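# Sort parcels into same-coloured trays with eight arms

## Task

Place every parcel inside the tray whose colour matches it, lying flat against the floor of that tray.

## Robot and tools

Robots: eight identical i2rt Big YAM arms, arm1 to arm8. Each has six joints, a two-finger gripper and a wrist camera, and reaches roughly 1.0 m from its joint1 axis. Feet (metres, scene frame): arm1 (-2.151, -0.606, 0.766), arm2 (-0.854, -0.623, 0.797), arm3 (0.435, -0.612, 0.752), arm4 (1.688, -0.612, 0.754), arm5 (2.165, 0.644, 0.790), arm6 (0.850, 0.628, 0.817), arm7 (-0.424, 0.615, 0.799), arm8 (-1.661, 0.655, 0.757). Each foot faces its own +x; approximate yaw about z: arm1 -24 deg, arm2 142, arm3 145, arm4 55, arm5 165, arm6 -35, arm7 -37, arm8 -125. The table surfaces under the arms are at z=0.720. Arms run independently and never wait for one another.

Frames: a single scene frame, origin on the floor, +z up. "hand" is the point between the finger pads, about 1 cm short of the tips. The fingers point along the hand's +z and open along its y. Orientations are quaternions in w, x, y, z order. The printed hand position can be off, more so at long reach; hand_target is the pose the current joint targets would give.

Cameras: wrist cameras arm1_cam_wrist ... arm8_cam_wrist ride on the arms; cam_arm1 ... cam_arm8 are fixed in the room. All images are 672x504. Calibration figures exist but are approximate (a few mm and under a degree or so; wrist cameras also inherit joint reading errors).

Tool move: arguments are keyed by robot name (arm1..arm8) plus optional "cameras". Each robot gets its own object; a robot left out receives nothing new. Inside a robot's object:
- "joints": absolute targets by name, joint1_rad..joint6_rad in radians and gripper_m in metres (fingertip gap). Ranges: joint1 -2.879 to 2.879 (turn about foot, positive counter-clockwise from above); joint2 0 to 3.141 (shoulder, 0 = upper arm pointing back, positive lifts then swings forward); joint3 0 to 3.019 (elbow, 0 folded, positive opens); joint4 -1.692 to 1.57 (hand pitch, positive tips fingers up); joint5 -1.57 to 1.57 (sideways swing, positive to the arm's right); joint6 -2.094 to 2.094 (roll, positive clockwise seen from behind); gripper_m 0 to 0.093. Done tolerances: 0.045, 0.14, 0.09, 0.055, 0.03, 0.035 rad, gripper 0.003 m.
- "target": one list of seven numbers [x, y, z, qw, qx, qy, qz], an absolute hand pose in the scene frame, metres. The hand travels straight from its hand_target toward it. With "target", "joints" may only carry gripper_m.
- "speed": top path speed, 0.002 to 0.5 m/s, default 0.25; rotation limited to twice that in rad/s. Only allowed with "target".
All motions of one call start together; all hand paths end together, paced by the slowest. Paths last 0.5 to 10 s and any call at most 15 s. Each step the commanded pose is clipped to 100 mm and 20 deg from the measured pose; expect a centimetre or more of error and overshoot near full stretch. Joint moves can swing wide. Nothing slows for obstacles or other arms. A call with no robot entries just reports state and images. "cameras": list of names, ["all"] or omitted for all, [] for none.

Tool wait: "seconds" 0 to 10, optional "cameras"; commands nothing new and reports like an empty move.
Tool zoom_image: "camera" name and "region" [x0, y0, x1, y1] in pixels from the top-left, at most 504x504; only cameras present in the latest images.
Tool finished_scene: "scene" is the current scene's number; ends it for good, and the parcels must stay in place afterwards.

Reading results: the "move" line lists each arm given motion as "done" or its worst status. joint_status and hand_status per arm: off_target (stopped short, may still push), time_out (arm keeps a nearby target and keeps pushing; on_its_own lists joints not yet there; send current positions to relax), not_followed (a safety check withheld targets; may retry them later). "joint command not followed" and "pose unreachable" mark withheld joint or pose commands; the gripper part still runs. on_its_own shows uncommanded behaviour, with "held at" giving a target, not a reading. Arms under "as last shown" were not commanded and show "not commanded". The "pictures" line orders images. Joint velocities (rad/s, gripper m/s) may read "within noise". Torques include gravity, carry per-unit offsets, and joints 3 and 4 wrap past ±28 N m.

Gripper: clamping a rigid part, gripper_m reads up to 0.005 m below its width; closed on nothing it reads 0.000 to 0.002. Slightly below the contact reading gives a light hold; 0.005 m below gives full force (about 50-64 N per pad). Open well above the reading to release.

Hazards: arms do not stop on contact and push hard; an arm-to-arm press or hard collision spoils the scene, and the anti-collision check may react late and ignores fingers, housings and wrist cameras. Do not knock anything out of the work area. Avoid drops, releasing moving parcels, slams and heavy pushing. Loose items may get a brief random shove. Holding loads, stretched poses or pushing at unreachable goals heat motors: MOTOR HOT appears at 85 C; at 100 C an OVER-TEMPERATURE FAULT drops that arm for 30-60 s, afterwards keys read limit_stop_at_motor_heat and need resending. A refused call (out-of-range value) or a stop cancels the remaining move, wait and finished_scene calls of that reply; an unknown key only invalidates that call. The simulation keeps running while the reply is composed; robots hold their last command.

Each tool is called after "Emit:" in YAML: its name, and indented under it one key for each argument.

## Session

Emit:
move:

Scene clock: 0.00 s.
Joint torques (N m): no reading
Heat: arm1: hottest joint1_rad 32 °C; arm2: hottest joint2_rad 29 °C; arm3: hottest joint1_rad 31 °C; arm4: hottest gripper 32 °C; arm5: hottest joint6_rad 30 °C; arm6: hottest joint2_rad 30 °C; arm7: hottest joint5_rad 29 °C; arm8: hottest joint1_rad 31 °C.
Joint velocities: within noise
arm1.joint_positions: joint1_rad=-0.028 joint2_rad=+0.521 joint3_rad=+1.431 joint4_rad=-1.508 joint5_rad=+0.032 joint6_rad=-0.133 gripper_m=+0.09396
arm1.joint_status: not commanded
arm1.hand: x=-2.0073 y=-0.6778 z=+1.3083 quat_wxyz=(-0.446, -0.145, -0.870, +0.152) (m; scene frame)
arm1.hand_target: x=-2.0101 y=-0.6764 z=+1.3161 quat_wxyz=(-0.454, -0.145, -0.865, +0.155) (m; scene frame)
arm1.hand_status: not commanded
arm2.joint_positions: joint1_rad=+0.020 joint2_rad=+0.528 joint3_rad=+1.425 joint4_rad=-1.340 joint5_rad=+0.175 joint6_rad=+0.036 gripper_m=+0.09396
arm2.joint_status: not commanded
arm2.hand: x=-0.9859 y=-0.4872 z=+1.3715 quat_wxyz=(-0.230, +0.778, -0.324, -0.487) (m; scene frame)
arm2.hand_target: x=-0.9833 y=-0.4891 z=+1.3817 quat_wxyz=(-0.232, +0.772, -0.322, -0.497) (m; scene frame)
arm2.hand_status: not commanded
arm3.joint_positions: joint1_rad=+0.084 joint2_rad=+0.623 joint3_rad=+1.443 joint4_rad=-1.225 joint5_rad=+0.214 joint6_rad=-0.288 gripper_m=+0.09396
arm3.joint_status: not commanded
arm3.hand: x=+0.2458 y=-0.4641 z=+1.3420 quat_wxyz=(-0.302, +0.818, -0.155, -0.465) (m; scene frame)
arm3.hand_target: x=+0.2487 y=-0.4659 z=+1.3553 quat_wxyz=(-0.306, +0.809, -0.155, -0.477) (m; scene frame)
arm3.hand_status: not commanded
arm4.joint_positions: joint1_rad=+0.299 joint2_rad=+0.615 joint3_rad=+1.406 joint4_rad=-1.263 joint5_rad=-0.166 joint6_rad=-0.115 gripper_m=+0.09396
arm4.joint_status: not commanded
arm4.hand: x=+1.7423 y=-0.3720 z=+1.3161 quat_wxyz=(-0.394, +0.570, -0.636, -0.340) (m; scene frame)
arm4.hand_target: x=+1.7413 y=-0.3753 z=+1.3284 quat_wxyz=(-0.404, +0.566, -0.630, -0.346) (m; scene frame)
arm4.hand_status: not commanded
arm5.joint_positions: joint1_rad=-0.422 joint2_rad=+0.625 joint3_rad=+1.427 joint4_rad=-1.371 joint5_rad=+0.120 joint6_rad=-0.097 gripper_m=+0.09396
arm5.joint_status: not commanded
arm5.hand: x=+2.0004 y=+0.7998 z=+1.3402 quat_wxyz=(-0.234, +0.830, -0.279, -0.422) (m; scene frame)
arm5.hand_target: x=+2.0022 y=+0.7982 z=+1.3527 quat_wxyz=(-0.238, +0.823, -0.277, -0.434) (m; scene frame)
arm5.hand_status: not commanded
arm6.joint_positions: joint1_rad=+0.075 joint2_rad=+0.549 joint3_rad=+1.411 joint4_rad=-1.315 joint5_rad=-0.143 joint6_rad=+0.201 gripper_m=+0.09396
arm6.joint_status: not commanded
arm6.hand: x=+1.0364 y=+0.5443 z=+1.3862 quat_wxyz=(-0.531, -0.272, -0.802, +0.030) (m; scene frame)
arm6.hand_target: x=+1.0336 y=+0.5460 z=+1.3993 quat_wxyz=(-0.544, -0.268, -0.794, +0.033) (m; scene frame)
arm6.hand_status: not commanded
arm7.joint_positions: joint1_rad=-0.146 joint2_rad=+0.496 joint3_rad=+1.379 joint4_rad=-1.460 joint5_rad=-0.022 joint6_rad=+0.046 gripper_m=+0.09396
arm7.joint_status: not commanded
arm7.hand: x=-0.3012 y=+0.4957 z=+1.3304 quat_wxyz=(-0.447, -0.351, -0.807, +0.162) (m; scene frame)
arm7.hand_target: x=-0.3031 y=+0.4977 z=+1.3404 quat_wxyz=(-0.457, -0.348, -0.801, +0.166) (m; scene frame)
arm7.hand_status: not commanded
arm8.joint_positions: joint1_rad=-0.237 joint2_rad=+0.447 joint3_rad=+1.428 joint4_rad=-1.458 joint5_rad=-0.190 joint6_rad=-0.420 gripper_m=+0.09396
arm8.joint_status: not commanded
arm8.hand: x=-1.7428 y=+0.5401 z=+1.3190 quat_wxyz=(-0.160, -0.687, -0.503, +0.499) (m; scene frame)
arm8.hand_target: x=-1.7406 y=+0.5420 z=+1.3271 quat_wxyz=(-0.161, -0.682, -0.500, +0.508) (m; scene frame)
arm8.hand_status: not commanded
pictures: arm1_cam_wrist, arm2_cam_wrist, arm3_cam_wrist, arm4_cam_wrist, arm5_cam_wrist, arm6_cam_wrist, arm7_cam_wrist, arm8_cam_wrist, cam_arm1, cam_arm2, cam_arm3, cam_arm4, cam_arm5, cam_arm6, cam_arm7, cam_arm8

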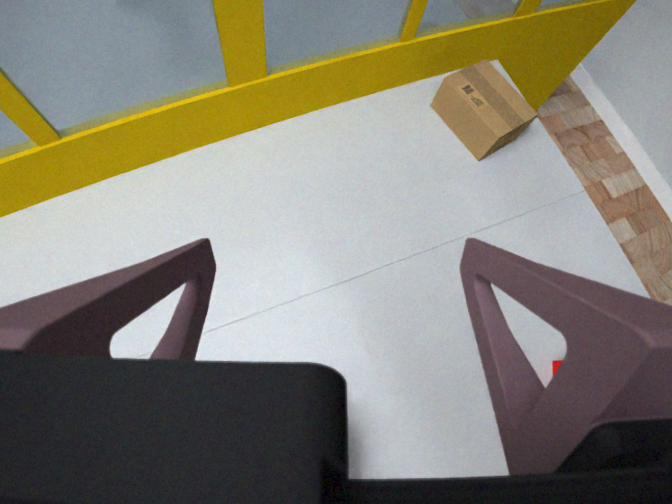

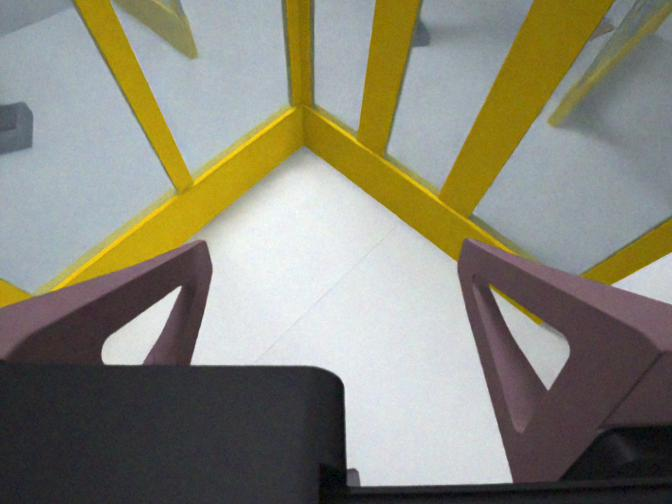

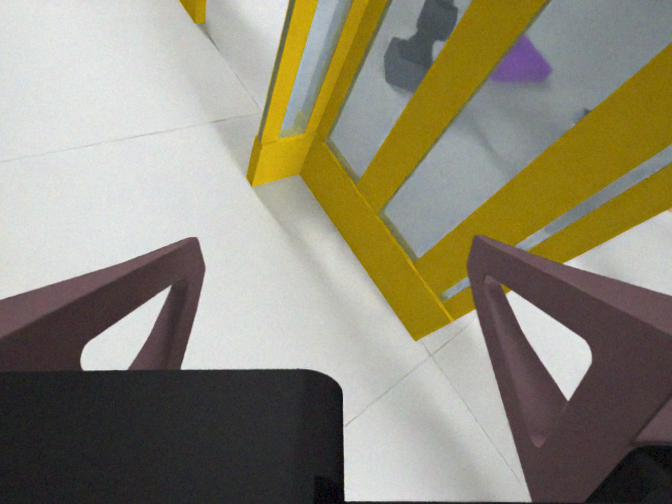

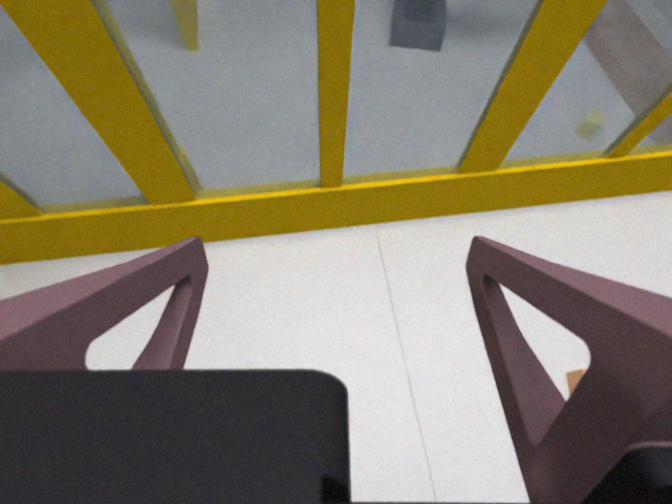

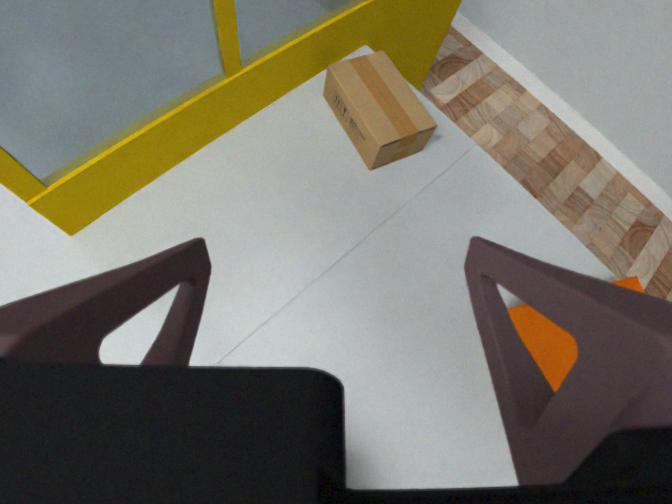

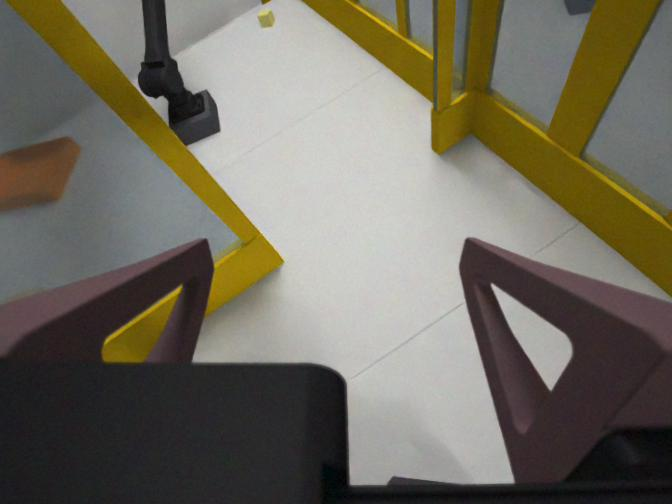

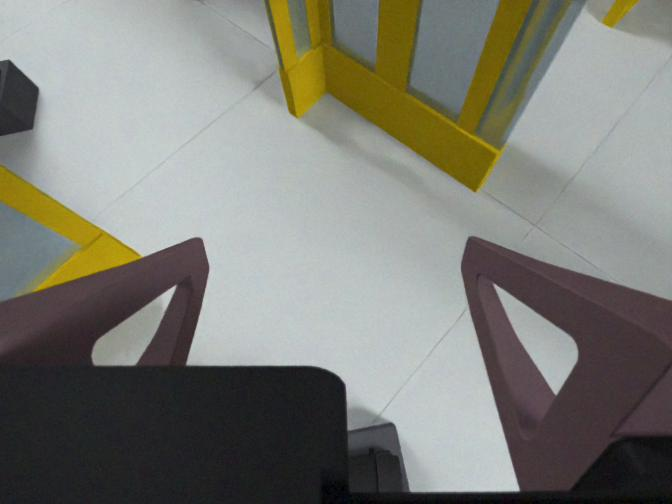

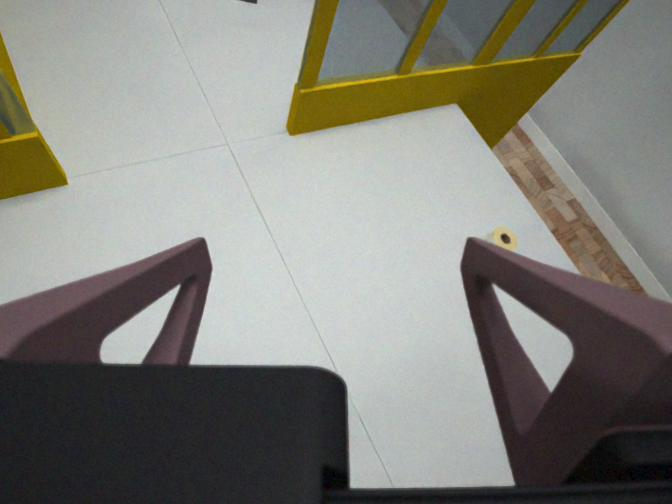

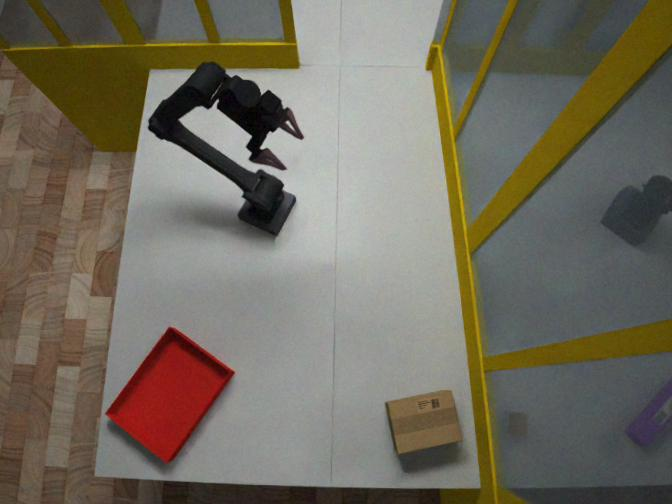

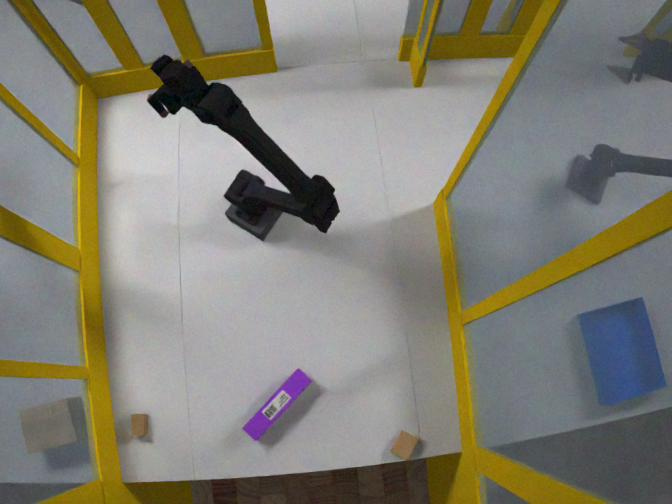

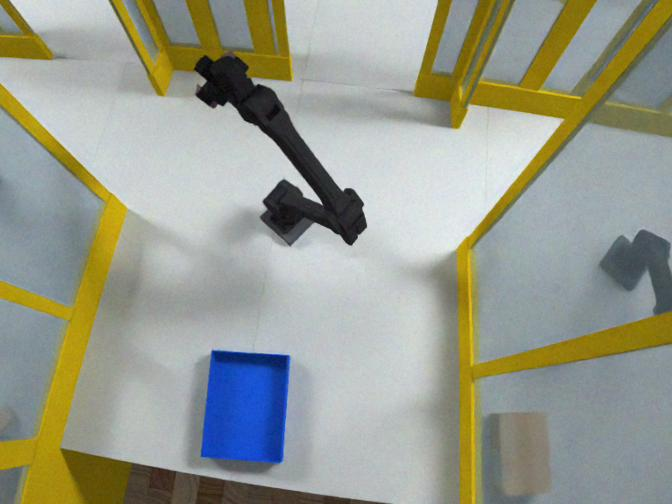

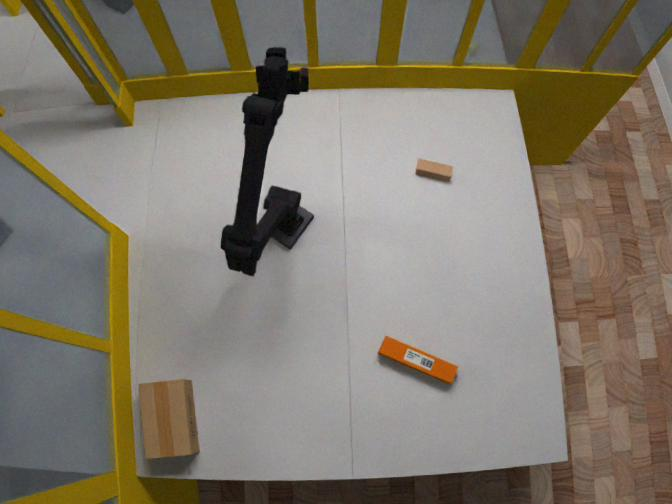

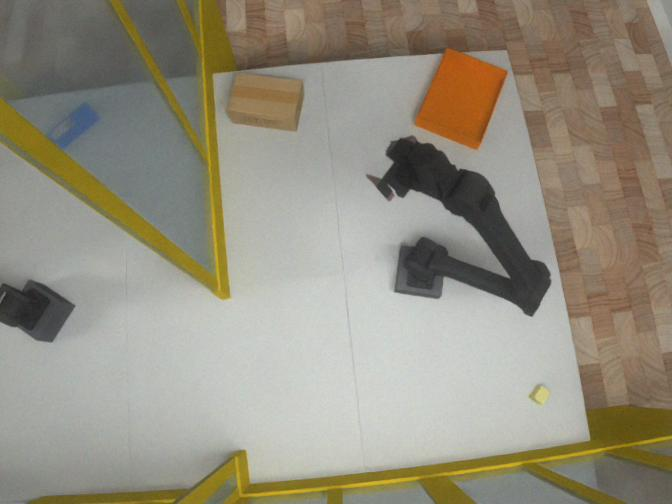

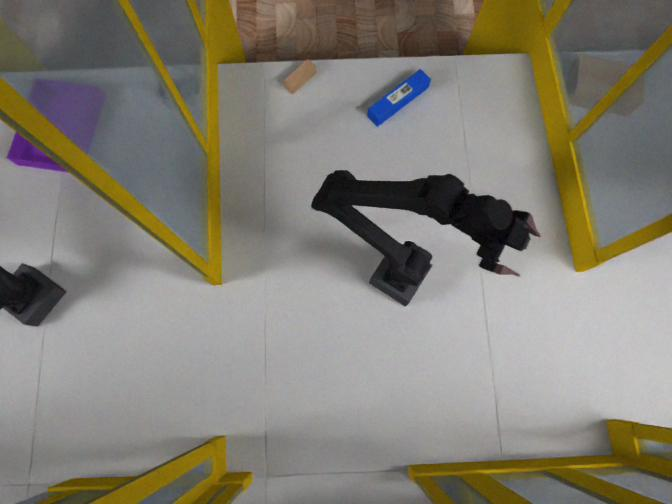

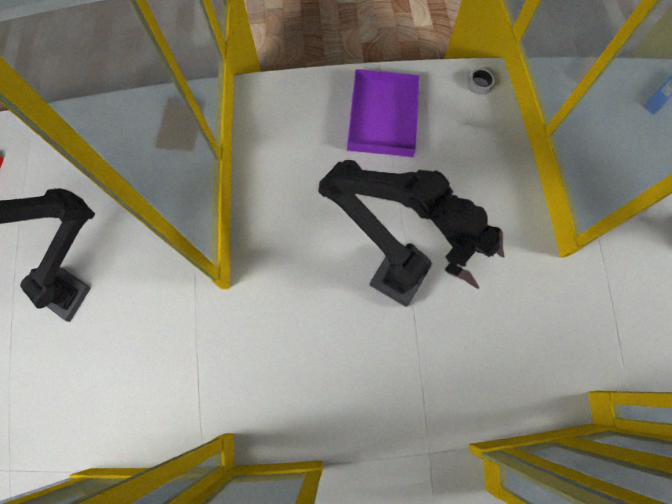

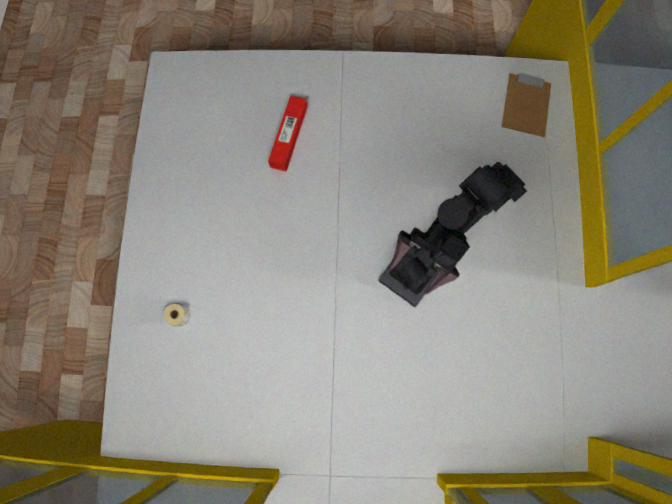

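Emit:
zoom_image:
  camera: "cam_arm2"
  region: [220, 350, 340, 450]

Emit:
zoom_image:
  camera: "cam_arm4"
  region: [360, 310, 480, 410]

Emit:
zoom_image:
  camera: "cam_arm6"
  region: [340, 50, 460, 150]

Emit:
zoom_image:
  camera: "cam_arm8"
  region: [230, 80, 350, 180]

Emit:
zoom_image:
  camera: "cam_arm2"
  region: [70, 0, 574, 250]

Emit:
zoom_image:
  camera: "cam_arm6"
  region: [100, 254, 604, 504]

Emit:
zoom_image:
  camera: "cam_arm4"
  region: [80, 0, 584, 250]

Scaled by 4.200.

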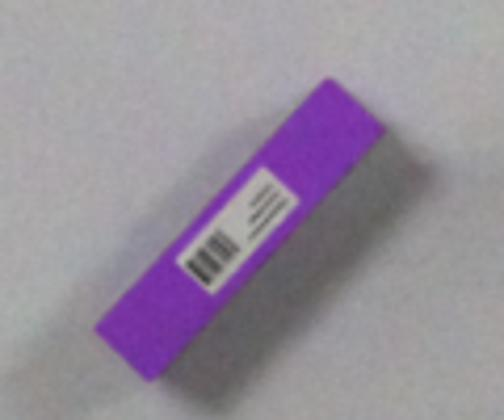

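Scaled by 4.200.

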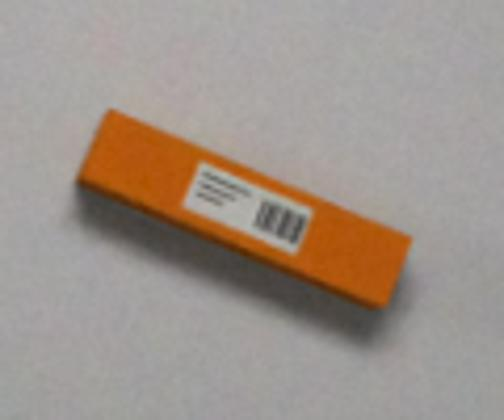

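Scaled by 4.200.

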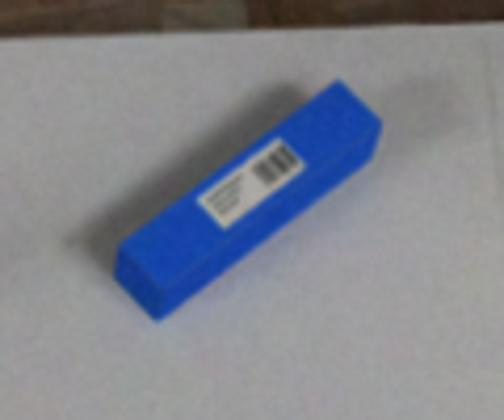

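Scaled by 4.200.

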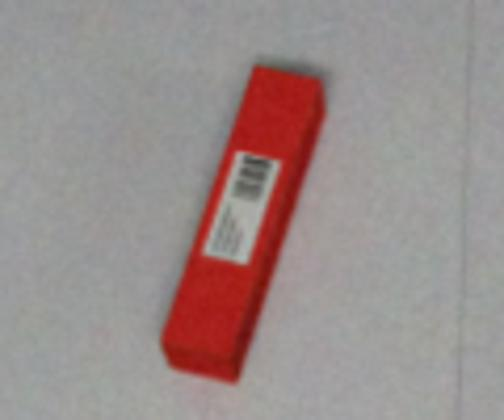

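Scaled by 1.000.

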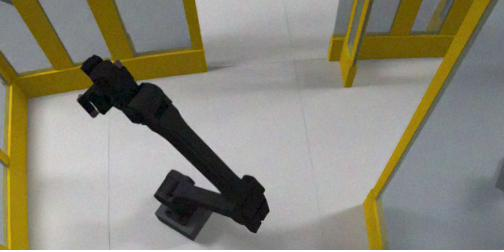

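Scaled by 1.000.

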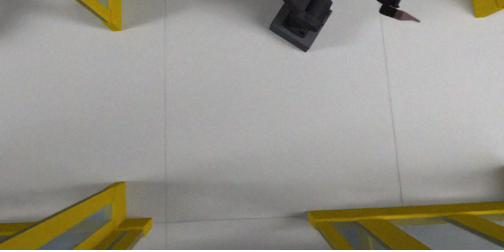

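Scaled by 1.000.

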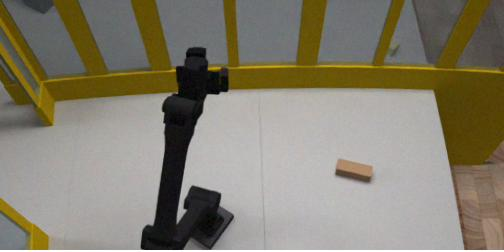

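Emit:
move:
  arm2: {"joints":{"joint1_rad":2.25,"joint5_rad":0,"joint6_rad":0.5}}
  arm4: {"joints":{"joint1_rad":-1.822,"joint5_rad":0}}
  arm6: {"joints":{"joint1_rad":2.115,"joint5_rad":0}}
  arm8: {"joints":{"joint1_rad":-1.836,"joint5_rad":0}}
  arm1: {"joints":{"joint1_rad":1.468,"joint5_rad":0}}
  arm7: {"joints":{"joint1_rad":-1.054,"joint5_rad":0}}
  arm3: {"joints":{"joint1_rad":-1.223,"joint5_rad":0}}
  cameras: []

Scene clock: 154.43 s.
Joint torques (N m): arm1=[2.26 3.96 7.95 1.72 0.01 0.01] | arm2=[0.73 3.72 8.12 2.19 -0.06 0.05] | arm3=[-1.61 0.91 9.89 1.69 -0.25 -0.02] | arm4=[-1.44 2.37 10.8 1.96 -0.07 0.05] | arm5=[-0.85 3.14 7.41 1.85 -0.12 -0.06] | arm6=[0.03 3.66 9.13 1.73 0.11 -0.11] | arm7=[-1.03 2.26 9.78 1.47 0.03 0.11] | arm8=[1.2 6.18 8.54 1.42 -0.05 -0.01]
Heat: arm1: hottest joint1_rad 31 °C; arm2: hottest joint3_rad 34 °C; arm3: hottest joint1_rad 30 °C; arm4: hottest joint3_rad 41 °C; arm5: hottest joint3_rad 34 °C; arm6: hottest joint3_rad 31 °C; arm7: hottest joint3_rad 39 °C; arm8: hottest joint1_rad 30 °C.
move: arm1 done; arm2 done; arm3 done; arm4 done; arm6 done; arm7 done; arm8 done
Joint velocities: within noise
arm1.joint_positions: joint1_rad=+1.455 joint2_rad=+0.521 joint3_rad=+1.431 joint4_rad=-1.508 joint5_rad=+0.001 joint6_rad=-0.133 gripper_m=+0.09398
arm1.joint_status: all done
arm1.hand: x=-2.0678 y=-0.4594 z=+1.3058 quat_wxyz=(-0.420, +0.488, -0.739, -0.198) (m; scene frame)
arm1.hand_target: x=-2.0714 y=-0.4607 z=+1.3136 quat_wxyz=(-0.427, +0.491, -0.732, -0.205) (m; scene frame)
arm1.hand_status: not commanded
arm2.joint_positions: joint1_rad=+2.243 joint2_rad=+0.528 joint3_rad=+1.425 joint4_rad=-1.340 joint5_rad=+0.002 joint6_rad=+0.485 gripper_m=+0.09398
arm2.joint_status: all done
arm2.hand: x=-0.8526 y=-0.8132 z=+1.3700 quat_wxyz=(+0.458, +0.722, +0.440, -0.274) (m; scene frame)
arm2.hand_target: x=-0.8510 y=-0.8100 z=+1.3802 quat_wxyz=(+0.471, +0.717, +0.435, -0.274) (m; scene frame)
arm2.hand_status: not commanded
arm3.joint_positions: joint1_rad=-1.210 joint2_rad=+0.623 joint3_rad=+1.443 joint4_rad=-1.225 joint5_rad=+0.004 joint6_rad=-0.288 gripper_m=+0.09397
arm3.joint_status: all done
arm3.hand: x=+0.4924 y=-0.3824 z=+1.3423 quat_wxyz=(-0.483, +0.600, -0.577, -0.271) (m; scene frame)
arm3.hand_target: x=+0.4939 y=-0.3864 z=+1.3557 quat_wxyz=(-0.495, +0.591, -0.575, -0.275) (m; scene frame)
arm3.hand_status: not commanded
arm4.joint_positions: joint1_rad=-1.806 joint2_rad=+0.615 joint3_rad=+1.406 joint4_rad=-1.263 joint5_rad=+0.000 joint6_rad=-0.115 gripper_m=+0.09398
arm4.joint_status: all done
arm4.hand: x=+1.8513 y=-0.7866 z=+1.3178 quat_wxyz=(-0.459, -0.304, -0.797, +0.249) (m; scene frame)
arm4.hand_target: x=+1.8462 y=-0.7863 z=+1.3301 quat_wxyz=(-0.467, -0.308, -0.788, +0.258) (m; scene frame)
arm4.hand_status: not commanded
arm5: as last shown
arm6.joint_positions: joint1_rad=+2.106 joint2_rad=+0.549 joint3_rad=+1.411 joint4_rad=-1.315 joint5_rad=-0.002 joint6_rad=+0.201 gripper_m=+0.09398
arm6.joint_status: all done
arm6.hand: x=+0.8676 y=+0.8317 z=+1.3855 quat_wxyz=(-0.352, +0.509, -0.678, -0.397) (m; scene frame)
arm6.hand_target: x=+0.8657 y=+0.8286 z=+1.3986 quat_wxyz=(-0.359, +0.507, -0.669, -0.408) (m; scene frame)
arm6.hand_status: not commanded
arm7.joint_positions: joint1_rad=-1.045 joint2_rad=+0.496 joint3_rad=+1.379 joint4_rad=-1.460 joint5_rad=-0.002 joint6_rad=+0.046 gripper_m=+0.09397
arm7.joint_status: all done
arm7.hand: x=-0.4428 y=+0.4448 z=+1.3303 quat_wxyz=(-0.325, -0.669, -0.571, +0.347) (m; scene frame)
arm7.hand_target: x=-0.4444 y=+0.4478 z=+1.3403 quat_wxyz=(-0.330, -0.668, -0.564, +0.357) (m; scene frame)
arm7.hand_status: not commanded
arm8.joint_positions: joint1_rad=-1.829 joint2_rad=+0.447 joint3_rad=+1.428 joint4_rad=-1.458 joint5_rad=-0.002 joint6_rad=-0.420 gripper_m=+0.09398
arm8.joint_status: all done
arm8.hand: x=-1.7524 y=+0.7629 z=+1.3173 quat_wxyz=(+0.310, -0.833, +0.188, +0.417) (m; scene frame)
arm8.hand_target: x=-1.7495 y=+0.7616 z=+1.3255 quat_wxyz=(+0.318, -0.827, +0.190, +0.422) (m; scene frame)
arm8.hand_status: not commanded
pictures: none
No camera images: "cameras" was empty.

Emit:
move:
  arm2: {"target":[-0.845,-1.278,0.95,0,0.9375,0.3478,0],"speed":0.4}
  arm4: {"target":[2.137,-1.146,0.95,0,0.2173,0.9761,0],"speed":0.4}
  arm6: {"target":[0.905,1.384,0.95,0,0.3247,-0.9458,0],"speed":0.4}
  arm8: {"target":[-2.077,1.149,0.95,0,0.6286,-0.7777,0],"speed":0.4}
  cameras: ["arm2_cam_wrist","arm4_cam_wrist","arm6_cam_wrist","arm8_cam_wrist"]

Scene clock: 166.53 s.
Joint torques (N m): arm1=[1.9 4.72 7.95 1.83 0.02 0.02] | arm2=[-0.26 -23.82 12.05 0.08 -0.07 0.09] | arm3=[-1.61 0.91 9.91 1.73 -0.27 -0.01] | arm4=[0.67 -18.78 15.06 -0.23 -0.02 -0.04] | arm5=[-1.03 2.78 7.34 1.91 -0.12 -0.05] | arm6=[-1.32 -19.37 13.11 -0.13 0.04 0] | arm7=[-1.2 2.14 9.78 1.44 0.03 0.11] | arm8=[1.32 -19.49 14.22 -0.69 -0.13 0.04]
Heat: arm1: hottest joint1_rad 31 °C; arm2: hottest joint3_rad 34 °C; arm3: hottest joint1_rad 30 °C; arm4: hottest joint3_rad 42 °C; arm5: hottest joint3_rad 34 °C; arm6: hottest joint3_rad 32 °C; arm7: hottest joint3_rad 39 °C; arm8: hottest joint3_rad 31 °C.
move: arm2 off_target; arm4 off_target; arm6 off_target; arm8 off_target
Joint velocities: within noise
arm1, arm3, arm5, arm7: as last shown
arm1.joint_positions: joint1_rad=+1.456 joint2_rad=+0.521 joint3_rad=+1.431 joint4_rad=-1.508 joint5_rad=+0.001 joint6_rad=-0.133 gripper_m=+0.09398
arm1.hand_target: x=-2.0714 y=-0.4607 z=+1.3136 quat_wxyz=(-0.427, +0.491, -0.731, -0.205) (m; scene frame)
arm2.joint_positions: joint1_rad=+2.252 joint2_rad=+2.097 joint3_rad=+1.990 joint4_rad=-1.497 joint5_rad=+0.003 joint6_rad=+0.860 gripper_m=+0.09398
arm2.joint_status: not commanded
arm2.hand: x=-0.8419 y=-1.2653 z=+0.9340 quat_wxyz=(-0.017, +0.934, +0.358, +0.004) (m; scene frame)
arm2.hand_target: x=-0.8450 y=-1.2772 z=+0.9502 quat_wxyz=(+0.001, +0.938, +0.348, +0.000) (m; scene frame)
arm2.hand_status: off_target (0.021 m and 2.3 deg from the pose sent, 0.626 m and 67.8 deg at the start)
arm4.joint_positions: joint1_rad=-1.844 joint2_rad=+2.230 joint3_rad=+2.344 joint4_rad=-1.684 joint5_rad=-0.018 joint6_rad=-0.432 gripper_m=+0.09398
arm4.joint_status: not commanded
arm4.hand: x=+2.1235 y=-1.1427 z=+0.9398 quat_wxyz=(-0.001, -0.228, -0.974, -0.001) (m; scene frame)
arm4.hand_target: x=+2.1363 y=-1.1450 z=+0.9496 quat_wxyz=(-0.012, -0.217, -0.976, +0.009) (m; scene frame)
arm4.hand_status: off_target (0.017 m and 1.3 deg from the pose sent, 0.588 m and 64.9 deg at the start; a joint's target at an end of its range on 34 of 107 steps)
arm6.joint_positions: joint1_rad=+2.126 joint2_rad=+2.490 joint3_rad=+2.646 joint4_rad=-1.698 joint5_rad=+0.002 joint6_rad=+0.828 gripper_m=+0.09398
arm6.joint_status: not commanded
arm6.hand: x=+0.8977 y=+1.3753 z=+0.9372 quat_wxyz=(-0.006, +0.333, -0.943, -0.013) (m; scene frame)
arm6.hand_target: x=+0.9048 y=+1.3826 z=+0.9496 quat_wxyz=(-0.012, +0.325, -0.945, -0.029) (m; scene frame)
arm6.hand_status: off_target (0.017 m and 2.0 deg from the pose sent, 0.704 m and 72.5 deg at the start; a joint's target at an end of its range on 32 of 107 steps)
arm8.joint_positions: joint1_rad=-1.829 joint2_rad=+2.050 joint3_rad=+2.039 joint4_rad=-1.581 joint5_rad=+0.004 joint6_rad=+0.904 gripper_m=+0.09398
arm8.joint_status: not commanded
arm8.hand: x=-2.0713 y=+1.1381 z=+0.9425 quat_wxyz=(+0.002, -0.634, +0.773, -0.011) (m; scene frame)
arm8.hand_target: x=-2.0765 y=+1.1485 z=+0.9498 quat_wxyz=(+0.000, -0.629, +0.778, +0.000) (m; scene frame)
arm8.hand_status: off_target (0.014 m and 1.5 deg from the pose sent, 0.624 m and 95.9 deg at the start)
pictures: arm2_cam_wrist, arm4_cam_wrist, arm6_cam_wrist, arm8_cam_wrist
camera_calibration:
arm2_cam_wrist: T_world_to_cam=[[-0.66384, 0.74676, 0.0408272, 0.346689], [0.614428, 0.513452, 0.599037, 0.611843], [0.426374, 0.42275, -0.79968, 1.76137], [0, 0, 0, 1]] pos_world=[-0.896789, -1.31766, 1.02786]
arm4_cam_wrist: T_world_to_cam=[[-0.431415, -0.902099, 0.00992628, -0.126624], [-0.732781, 0.356817, 0.579408, 1.42399], [-0.526225, 0.242692, -0.814977, 2.28556], [0, 0, 0, 1]] pos_world=[2.19156, -1.17702, 1.03886]
arm6_cam_wrist: T_world_to_cam=[[0.634261, -0.773, -0.0135672, 0.50501], [-0.636834, -0.532323, 0.557741, 0.786909], [-0.438356, -0.345113, -0.829904, 1.77023], [0, 0, 0, 1]] pos_world=[0.956812, 1.42019, 1.03708]
arm8_cam_wrist: T_world_to_cam=[[0.979403, -0.201746, 0.00829479, 2.25145], [-0.166332, -0.782825, 0.599599, -0.0144524], [-0.114474, -0.588628, -0.800258, 1.30763], [0, 0, 0, 1]] pos_world=[-2.05779, 1.21261, 1.03643]

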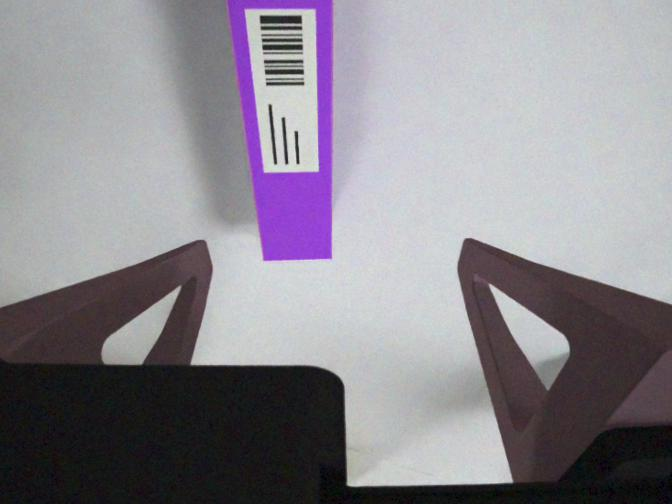

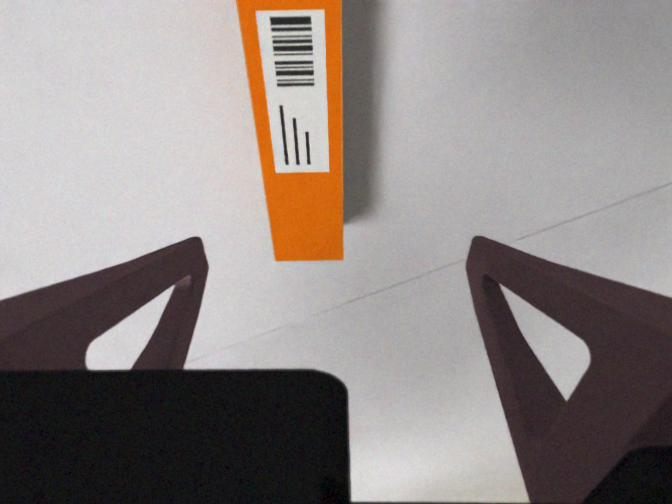

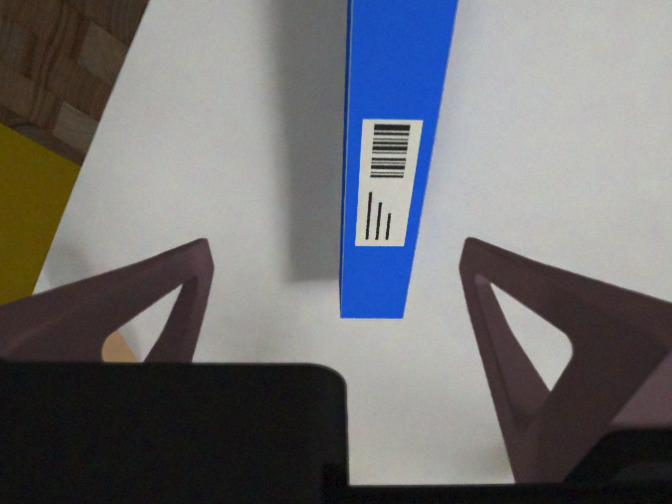

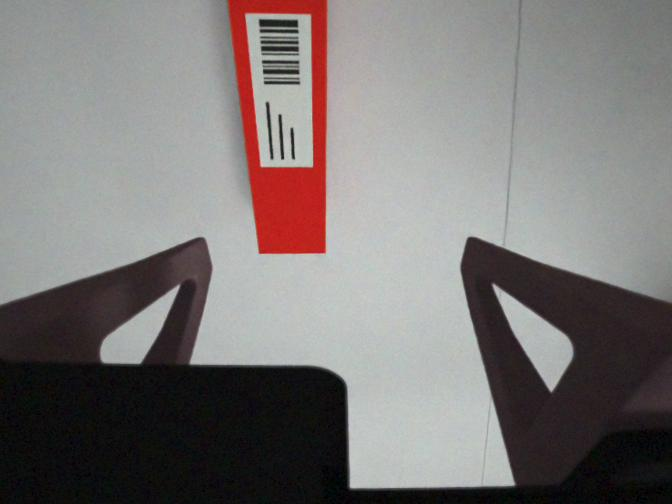

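Emit:
move:
  arm2: {"target":[-0.847,-1.313,0.896,0,0.9348,0.3551,0],"speed":0.3}
  arm4: {"target":[2.1675,-1.142,0.89,0,0.2164,0.9763,0],"speed":0.3}
  arm6: {"target":[0.91,1.340,0.893,0,0.3198,-0.9475,0],"speed":0.3}
  arm8: {"target":[-2.106,1.176,0.888,0,0.6293,-0.7771,0],"speed":0.3}
  cameras: ["arm2_cam_wrist","arm4_cam_wrist","arm6_cam_wrist","arm8_cam_wrist"]

Scene clock: 209.40 s.
Joint torques (N m): arm1=[2.26 4.78 7.94 1.72 0.02 0.01] | arm2=[-0.32 -26.05 11.89 0.58 -0.05 -0.1] | arm3=[-1.67 0.85 9.92 1.7 -0.26 -0.02] | arm4=[0.03 -20.01 14.84 0.35 -0.05 0.12] | arm5=[-0.56 2.73 7.34 1.91 -0.07 -0.03] | arm6=[-1.2 -21.25 8.83 0.4 0.03 0] | arm7=[-0.91 2.14 9.77 1.44 0.03 0.11] | arm8=[1.79 -22.36 14.11 -0.21 -0.12 0.05]
Heat: arm1: hottest joint3_rad 32 °C; arm2: hottest joint3_rad 37 °C; arm3: hottest joint1_rad 30 °C; arm4: hottest joint3_rad 51 °C; arm5: hottest joint3_rad 34 °C; arm6: hottest joint3_rad 37 °C; arm7: hottest joint3_rad 40 °C; arm8: hottest joint3_rad 36 °C.
move: arm2 off_target; arm4 off_target; arm6 off_target; arm8 off_target
Joint velocities: within noise
arm1, arm3, arm5, arm7: as last shown
arm2.joint_positions: joint1_rad=+2.249 joint2_rad=+2.236 joint3_rad=+2.076 joint4_rad=-1.467 joint5_rad=+0.003 joint6_rad=+0.860 gripper_m=+0.09398
arm2.joint_status: not commanded
arm2.hand: x=-0.8433 y=-1.2951 z=+0.8768 quat_wxyz=(-0.028, +0.934, +0.356, +0.008) (m; scene frame)
arm2.hand_target: x=-0.8472 y=-1.3118 z=+0.8966 quat_wxyz=(+0.000, +0.935, +0.355, +0.000) (m; scene frame)
arm2.hand_status: off_target (0.027 m and 3.3 deg from the pose sent, 0.061 m and 2.0 deg at the start)
arm4.joint_positions: joint1_rad=-1.800 joint2_rad=+2.320 joint3_rad=+2.344 joint4_rad=-1.641 joint5_rad=-0.017 joint6_rad=-0.414 gripper_m=+0.09398
arm4.joint_status: not commanded
arm4.hand: x=+2.1539 y=-1.1337 z=+0.8786 quat_wxyz=(+0.018, -0.216, -0.976, -0.014) (m; scene frame)
arm4.hand_target: x=+2.1669 y=-1.1411 z=+0.8901 quat_wxyz=(+0.000, -0.216, -0.976, +0.000) (m; scene frame)
arm4.hand_status: off_target (0.020 m and 2.7 deg from the pose sent, 0.067 m and 1.4 deg at the start)
arm6.joint_positions: joint1_rad=+2.115 joint2_rad=+2.366 joint3_rad=+2.239 joint4_rad=-1.491 joint5_rad=+0.002 joint6_rad=+0.828 gripper_m=+0.09398
arm6.joint_status: not commanded
arm6.hand: x=+0.9032 y=+1.3335 z=+0.8706 quat_wxyz=(+0.008, +0.328, -0.944, +0.022) (m; scene frame)
arm6.hand_target: x=+0.9100 y=+1.3396 z=+0.8930 quat_wxyz=(+0.000, +0.320, -0.947, +0.000) (m; scene frame)
arm6.hand_status: off_target (0.024 m and 2.8 deg from the pose sent, 0.058 m and 2.4 deg at the start)
arm8.joint_positions: joint1_rad=-1.829 joint2_rad=+2.201 joint3_rad=+2.114 joint4_rad=-1.527 joint5_rad=+0.003 joint6_rad=+0.909 gripper_m=+0.09398
arm8.joint_status: not commanded
arm8.hand: x=-2.0948 y=+1.1655 z=+0.8743 quat_wxyz=(+0.002, -0.632, +0.775, -0.022) (m; scene frame)
arm8.hand_target: x=-2.1053 y=+1.1753 z=+0.8882 quat_wxyz=(+0.000, -0.629, +0.777, +0.000) (m; scene frame)
arm8.hand_status: off_target (0.021 m and 2.6 deg from the pose sent, 0.075 m and 1.4 deg at the start)
pictures: arm2_cam_wrist, arm4_cam_wrist, arm6_cam_wrist, arm8_cam_wrist
camera_calibration:
arm2_cam_wrist: T_world_to_cam=[[-0.661534, 0.747652, 0.0582174, 0.358193], [0.616239, 0.497732, 0.610337, 0.633627], [0.427343, 0.439635, -0.789999, 1.74299], [0, 0, 0, 1]] pos_world=[-0.898362, -1.34946, 0.969379]
arm4_cam_wrist: T_world_to_cam=[[-0.408856, -0.912553, -0.00914542, -0.148433], [-0.722291, 0.317454, 0.614425, 1.38057], [-0.557793, 0.257817, -0.788922, 2.31176], [0, 0, 0, 1]] pos_world=[2.22597, -1.16973, 0.974183]
arm6_cam_wrist: T_world_to_cam=[[0.625467, -0.779135, 0.0417176, 0.436336], [-0.639659, -0.481415, 0.59923, 0.703863], [-0.446797, -0.401484, -0.799489, 1.75927], [0, 0, 0, 1]] pos_world=[0.963357, 1.38513, 0.966541]
arm8_cam_wrist: T_world_to_cam=[[0.978046, -0.206651, 0.0268544, 2.26721], [-0.179669, -0.770936, 0.611046, -0.00779884], [-0.10557, -0.602456, -0.791139, 1.29323], [0, 0, 0, 1]] pos_world=[-2.08231, 1.24163, 0.967009]

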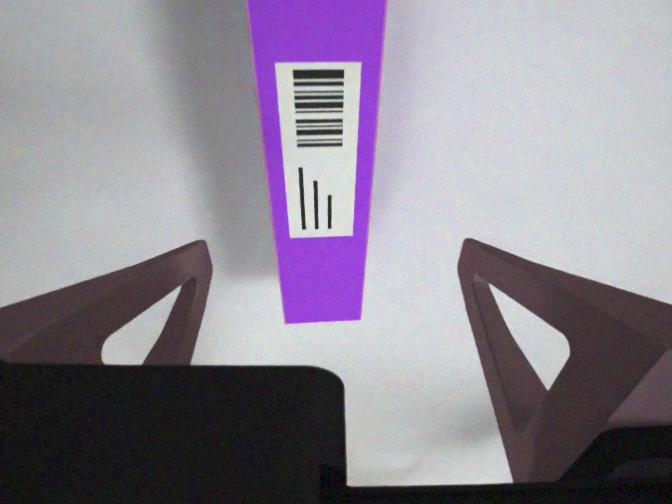

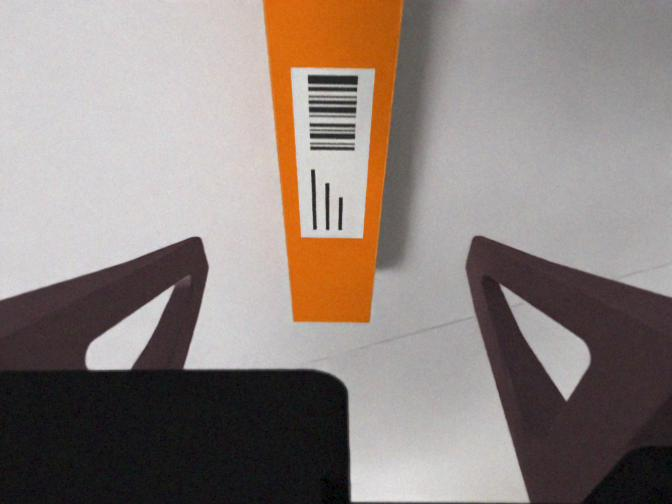

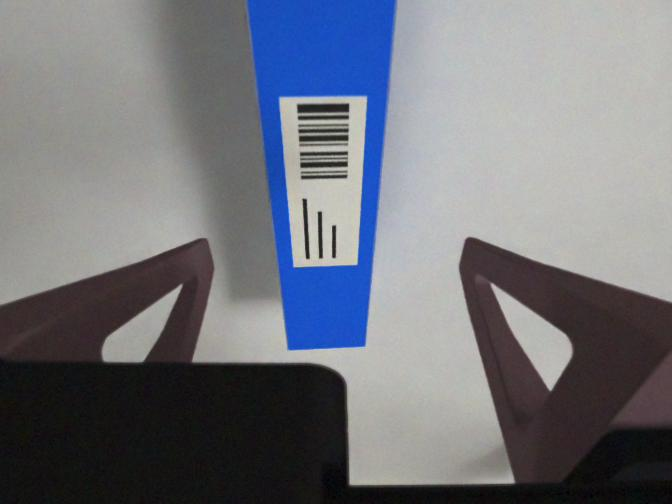

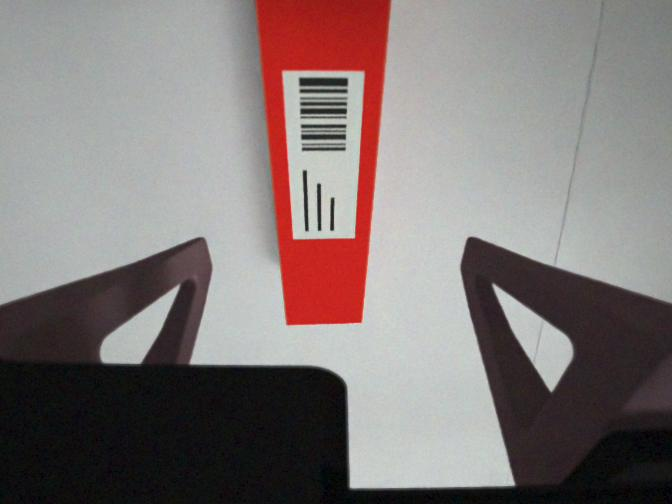

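Emit:
move:
  arm2: {"target":[-0.851,-1.322,0.79,0,0.9348,0.3551,0],"speed":0.2}
  arm4: {"target":[2.1695,-1.148,0.784,0,0.2164,0.9763,0],"speed":0.2}
  arm6: {"target":[0.911,1.342,0.792,0,0.3198,-0.9475,0],"speed":0.2}
  arm8: {"target":[-2.111,1.178,0.785,0,0.6293,-0.7771,0],"speed":0.2}
  cameras: ["arm2_cam_wrist","arm4_cam_wrist","arm6_cam_wrist","arm8_cam_wrist"]

Scene clock: 225.40 s.
Joint torques (N m): arm1=[2.26 4.6 7.92 1.73 0.01 0.02] | arm2=[-0.32 -26.87 8.64 0.88 -0.05 -0.16] | arm3=[-1.61 1.03 9.92 1.72 -0.26 -0.02] | arm4=[0.03 -19.96 10.51 0.73 -0.03 0.11] | arm5=[-1.03 3.14 7.49 1.8 -0.1 -0.07] | arm6=[-1.26 -19.19 8.58 0.51 0.04 -0.02] | arm7=[-1.08 2.37 9.78 1.42 0.04 0.11] | arm8=[2.43 -22.36 9.91 0.17 -0.12 0.05]
Heat: arm1: hottest joint3_rad 32 °C; arm2: hottest joint3_rad 40 °C; arm3: hottest joint1_rad 30 °C; arm4: hottest joint3_rad 52 °C; arm5: hottest joint3_rad 35 °C; arm6: hottest joint2_rad 37 °C; arm7: hottest joint3_rad 40 °C; arm8: hottest joint3_rad 40 °C.
move: arm2 off_target; arm4 off_target; arm6 done; arm8 done
Joint velocities: within noise
arm1, arm3, arm5, arm7: as last shown
arm2.joint_positions: joint1_rad=+2.243 joint2_rad=+2.346 joint3_rad=+2.024 joint4_rad=-1.275 joint5_rad=+0.003 joint6_rad=+0.860 gripper_m=+0.09398
arm2.joint_status: not commanded
arm2.hand: x=-0.8470 y=-1.3141 z=+0.7836 quat_wxyz=(-0.013, +0.935, +0.354, +0.003) (m; scene frame)
arm2.hand_target: x=-0.8510 y=-1.3219 z=+0.7902 quat_wxyz=(+0.000, +0.935, +0.355, +0.000) (m; scene frame)
arm2.hand_status: off_target (0.011 m and 1.6 deg from the pose sent, 0.091 m and 3.3 deg at the start)
arm4.joint_positions: joint1_rad=-1.800 joint2_rad=+2.367 joint3_rad=+2.214 joint4_rad=-1.414 joint5_rad=-0.017 joint6_rad=-0.414 gripper_m=+0.09398
arm4.joint_status: not commanded
arm4.hand: x=+2.1650 y=-1.1482 z=+0.7960 quat_wxyz=(-0.002, -0.216, -0.977, +0.000) (m; scene frame)
arm4.hand_target: x=+2.1693 y=-1.1477 z=+0.7840 quat_wxyz=(+0.000, -0.216, -0.976, +0.000) (m; scene frame)
arm4.hand_status: off_target (0.013 m and 0.2 deg from the pose sent, 0.097 m and 2.7 deg at the start)
arm6.joint_positions: joint1_rad=+2.114 joint2_rad=+2.413 joint3_rad=+2.117 joint4_rad=-1.291 joint5_rad=+0.002 joint6_rad=+0.828 gripper_m=+0.09398
arm6.joint_status: not commanded
arm6.hand: x=+0.9042 y=+1.3371 z=+0.7916 quat_wxyz=(+0.003, +0.328, -0.945, +0.008) (m; scene frame)
arm6.hand_target: x=+0.9109 y=+1.3418 z=+0.7921 quat_wxyz=(+0.000, +0.320, -0.947, +0.000) (m; scene frame)
arm6.hand_status: done (0.008 m and 1.3 deg from the pose sent, 0.079 m and 2.8 deg at the start)
arm8.joint_positions: joint1_rad=-1.829 joint2_rad=+2.267 joint3_rad=+2.013 joint4_rad=-1.319 joint5_rad=+0.003 joint6_rad=+0.913 gripper_m=+0.09398
arm8.joint_status: not commanded
arm8.hand: x=-2.1054 y=+1.1779 z=+0.7927 quat_wxyz=(+0.001, -0.631, +0.776, -0.001) (m; scene frame)
arm8.hand_target: x=-2.1108 y=+1.1779 z=+0.7850 quat_wxyz=(+0.000, -0.629, +0.777, +0.000) (m; scene frame)
arm8.hand_status: done (0.009 m and 0.3 deg from the pose sent, 0.092 m and 2.6 deg at the start)
pictures: arm2_cam_wrist, arm4_cam_wrist, arm6_cam_wrist, arm8_cam_wrist
camera_calibration:
arm2_cam_wrist: T_world_to_cam=[[-0.657266, 0.75283, 0.0353204, 0.403776], [0.618863, 0.512371, 0.595385, 0.735368], [0.430127, 0.413185, -0.802664, 1.65682], [0, 0, 0, 1]] pos_world=[-0.902349, -1.36533, 0.877784]
arm4_cam_wrist: T_world_to_cam=[[-0.408199, -0.912824, 0.0112492, -0.175846], [-0.741953, 0.338918, 0.578481, 1.53976], [-0.531864, 0.227789, -0.815618, 2.18712], [0, 0, 0, 1]] pos_world=[2.2339, -1.18057, 0.895113]
arm6_cam_wrist: T_world_to_cam=[[0.6245, -0.78077, 0.0199509, 0.462001], [-0.641527, -0.498222, 0.583282, 0.790342], [-0.445469, -0.377059, -0.812025, 1.67408], [0, 0, 0, 1]] pos_world=[0.964255, 1.38571, 0.889182]
arm8_cam_wrist: T_world_to_cam=[[0.977603, -0.21036, -0.00639312, 2.31214], [-0.166034, -0.789562, 0.590784, 0.116412], [-0.129325, -0.576491, -0.806805, 1.16682], [0, 0, 0, 1]] pos_world=[-2.09012, 1.25096, 0.887406]

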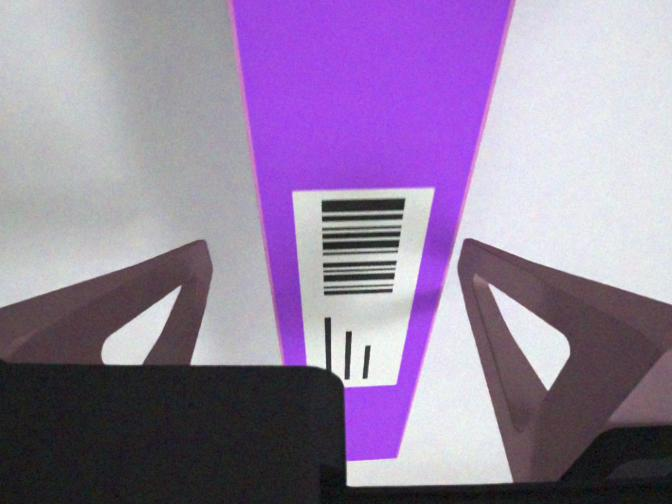

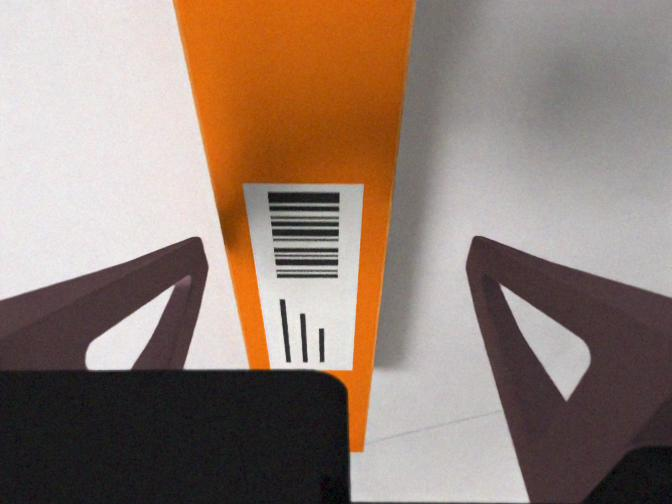

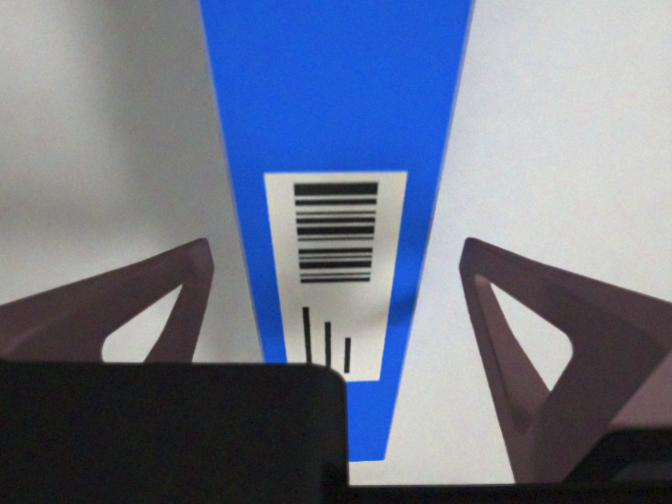

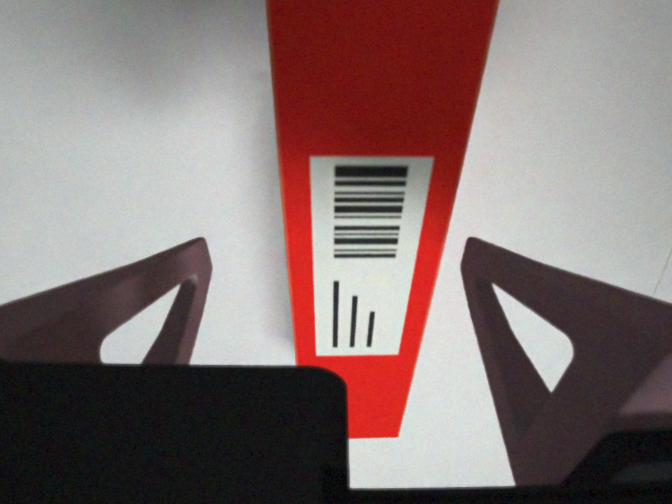

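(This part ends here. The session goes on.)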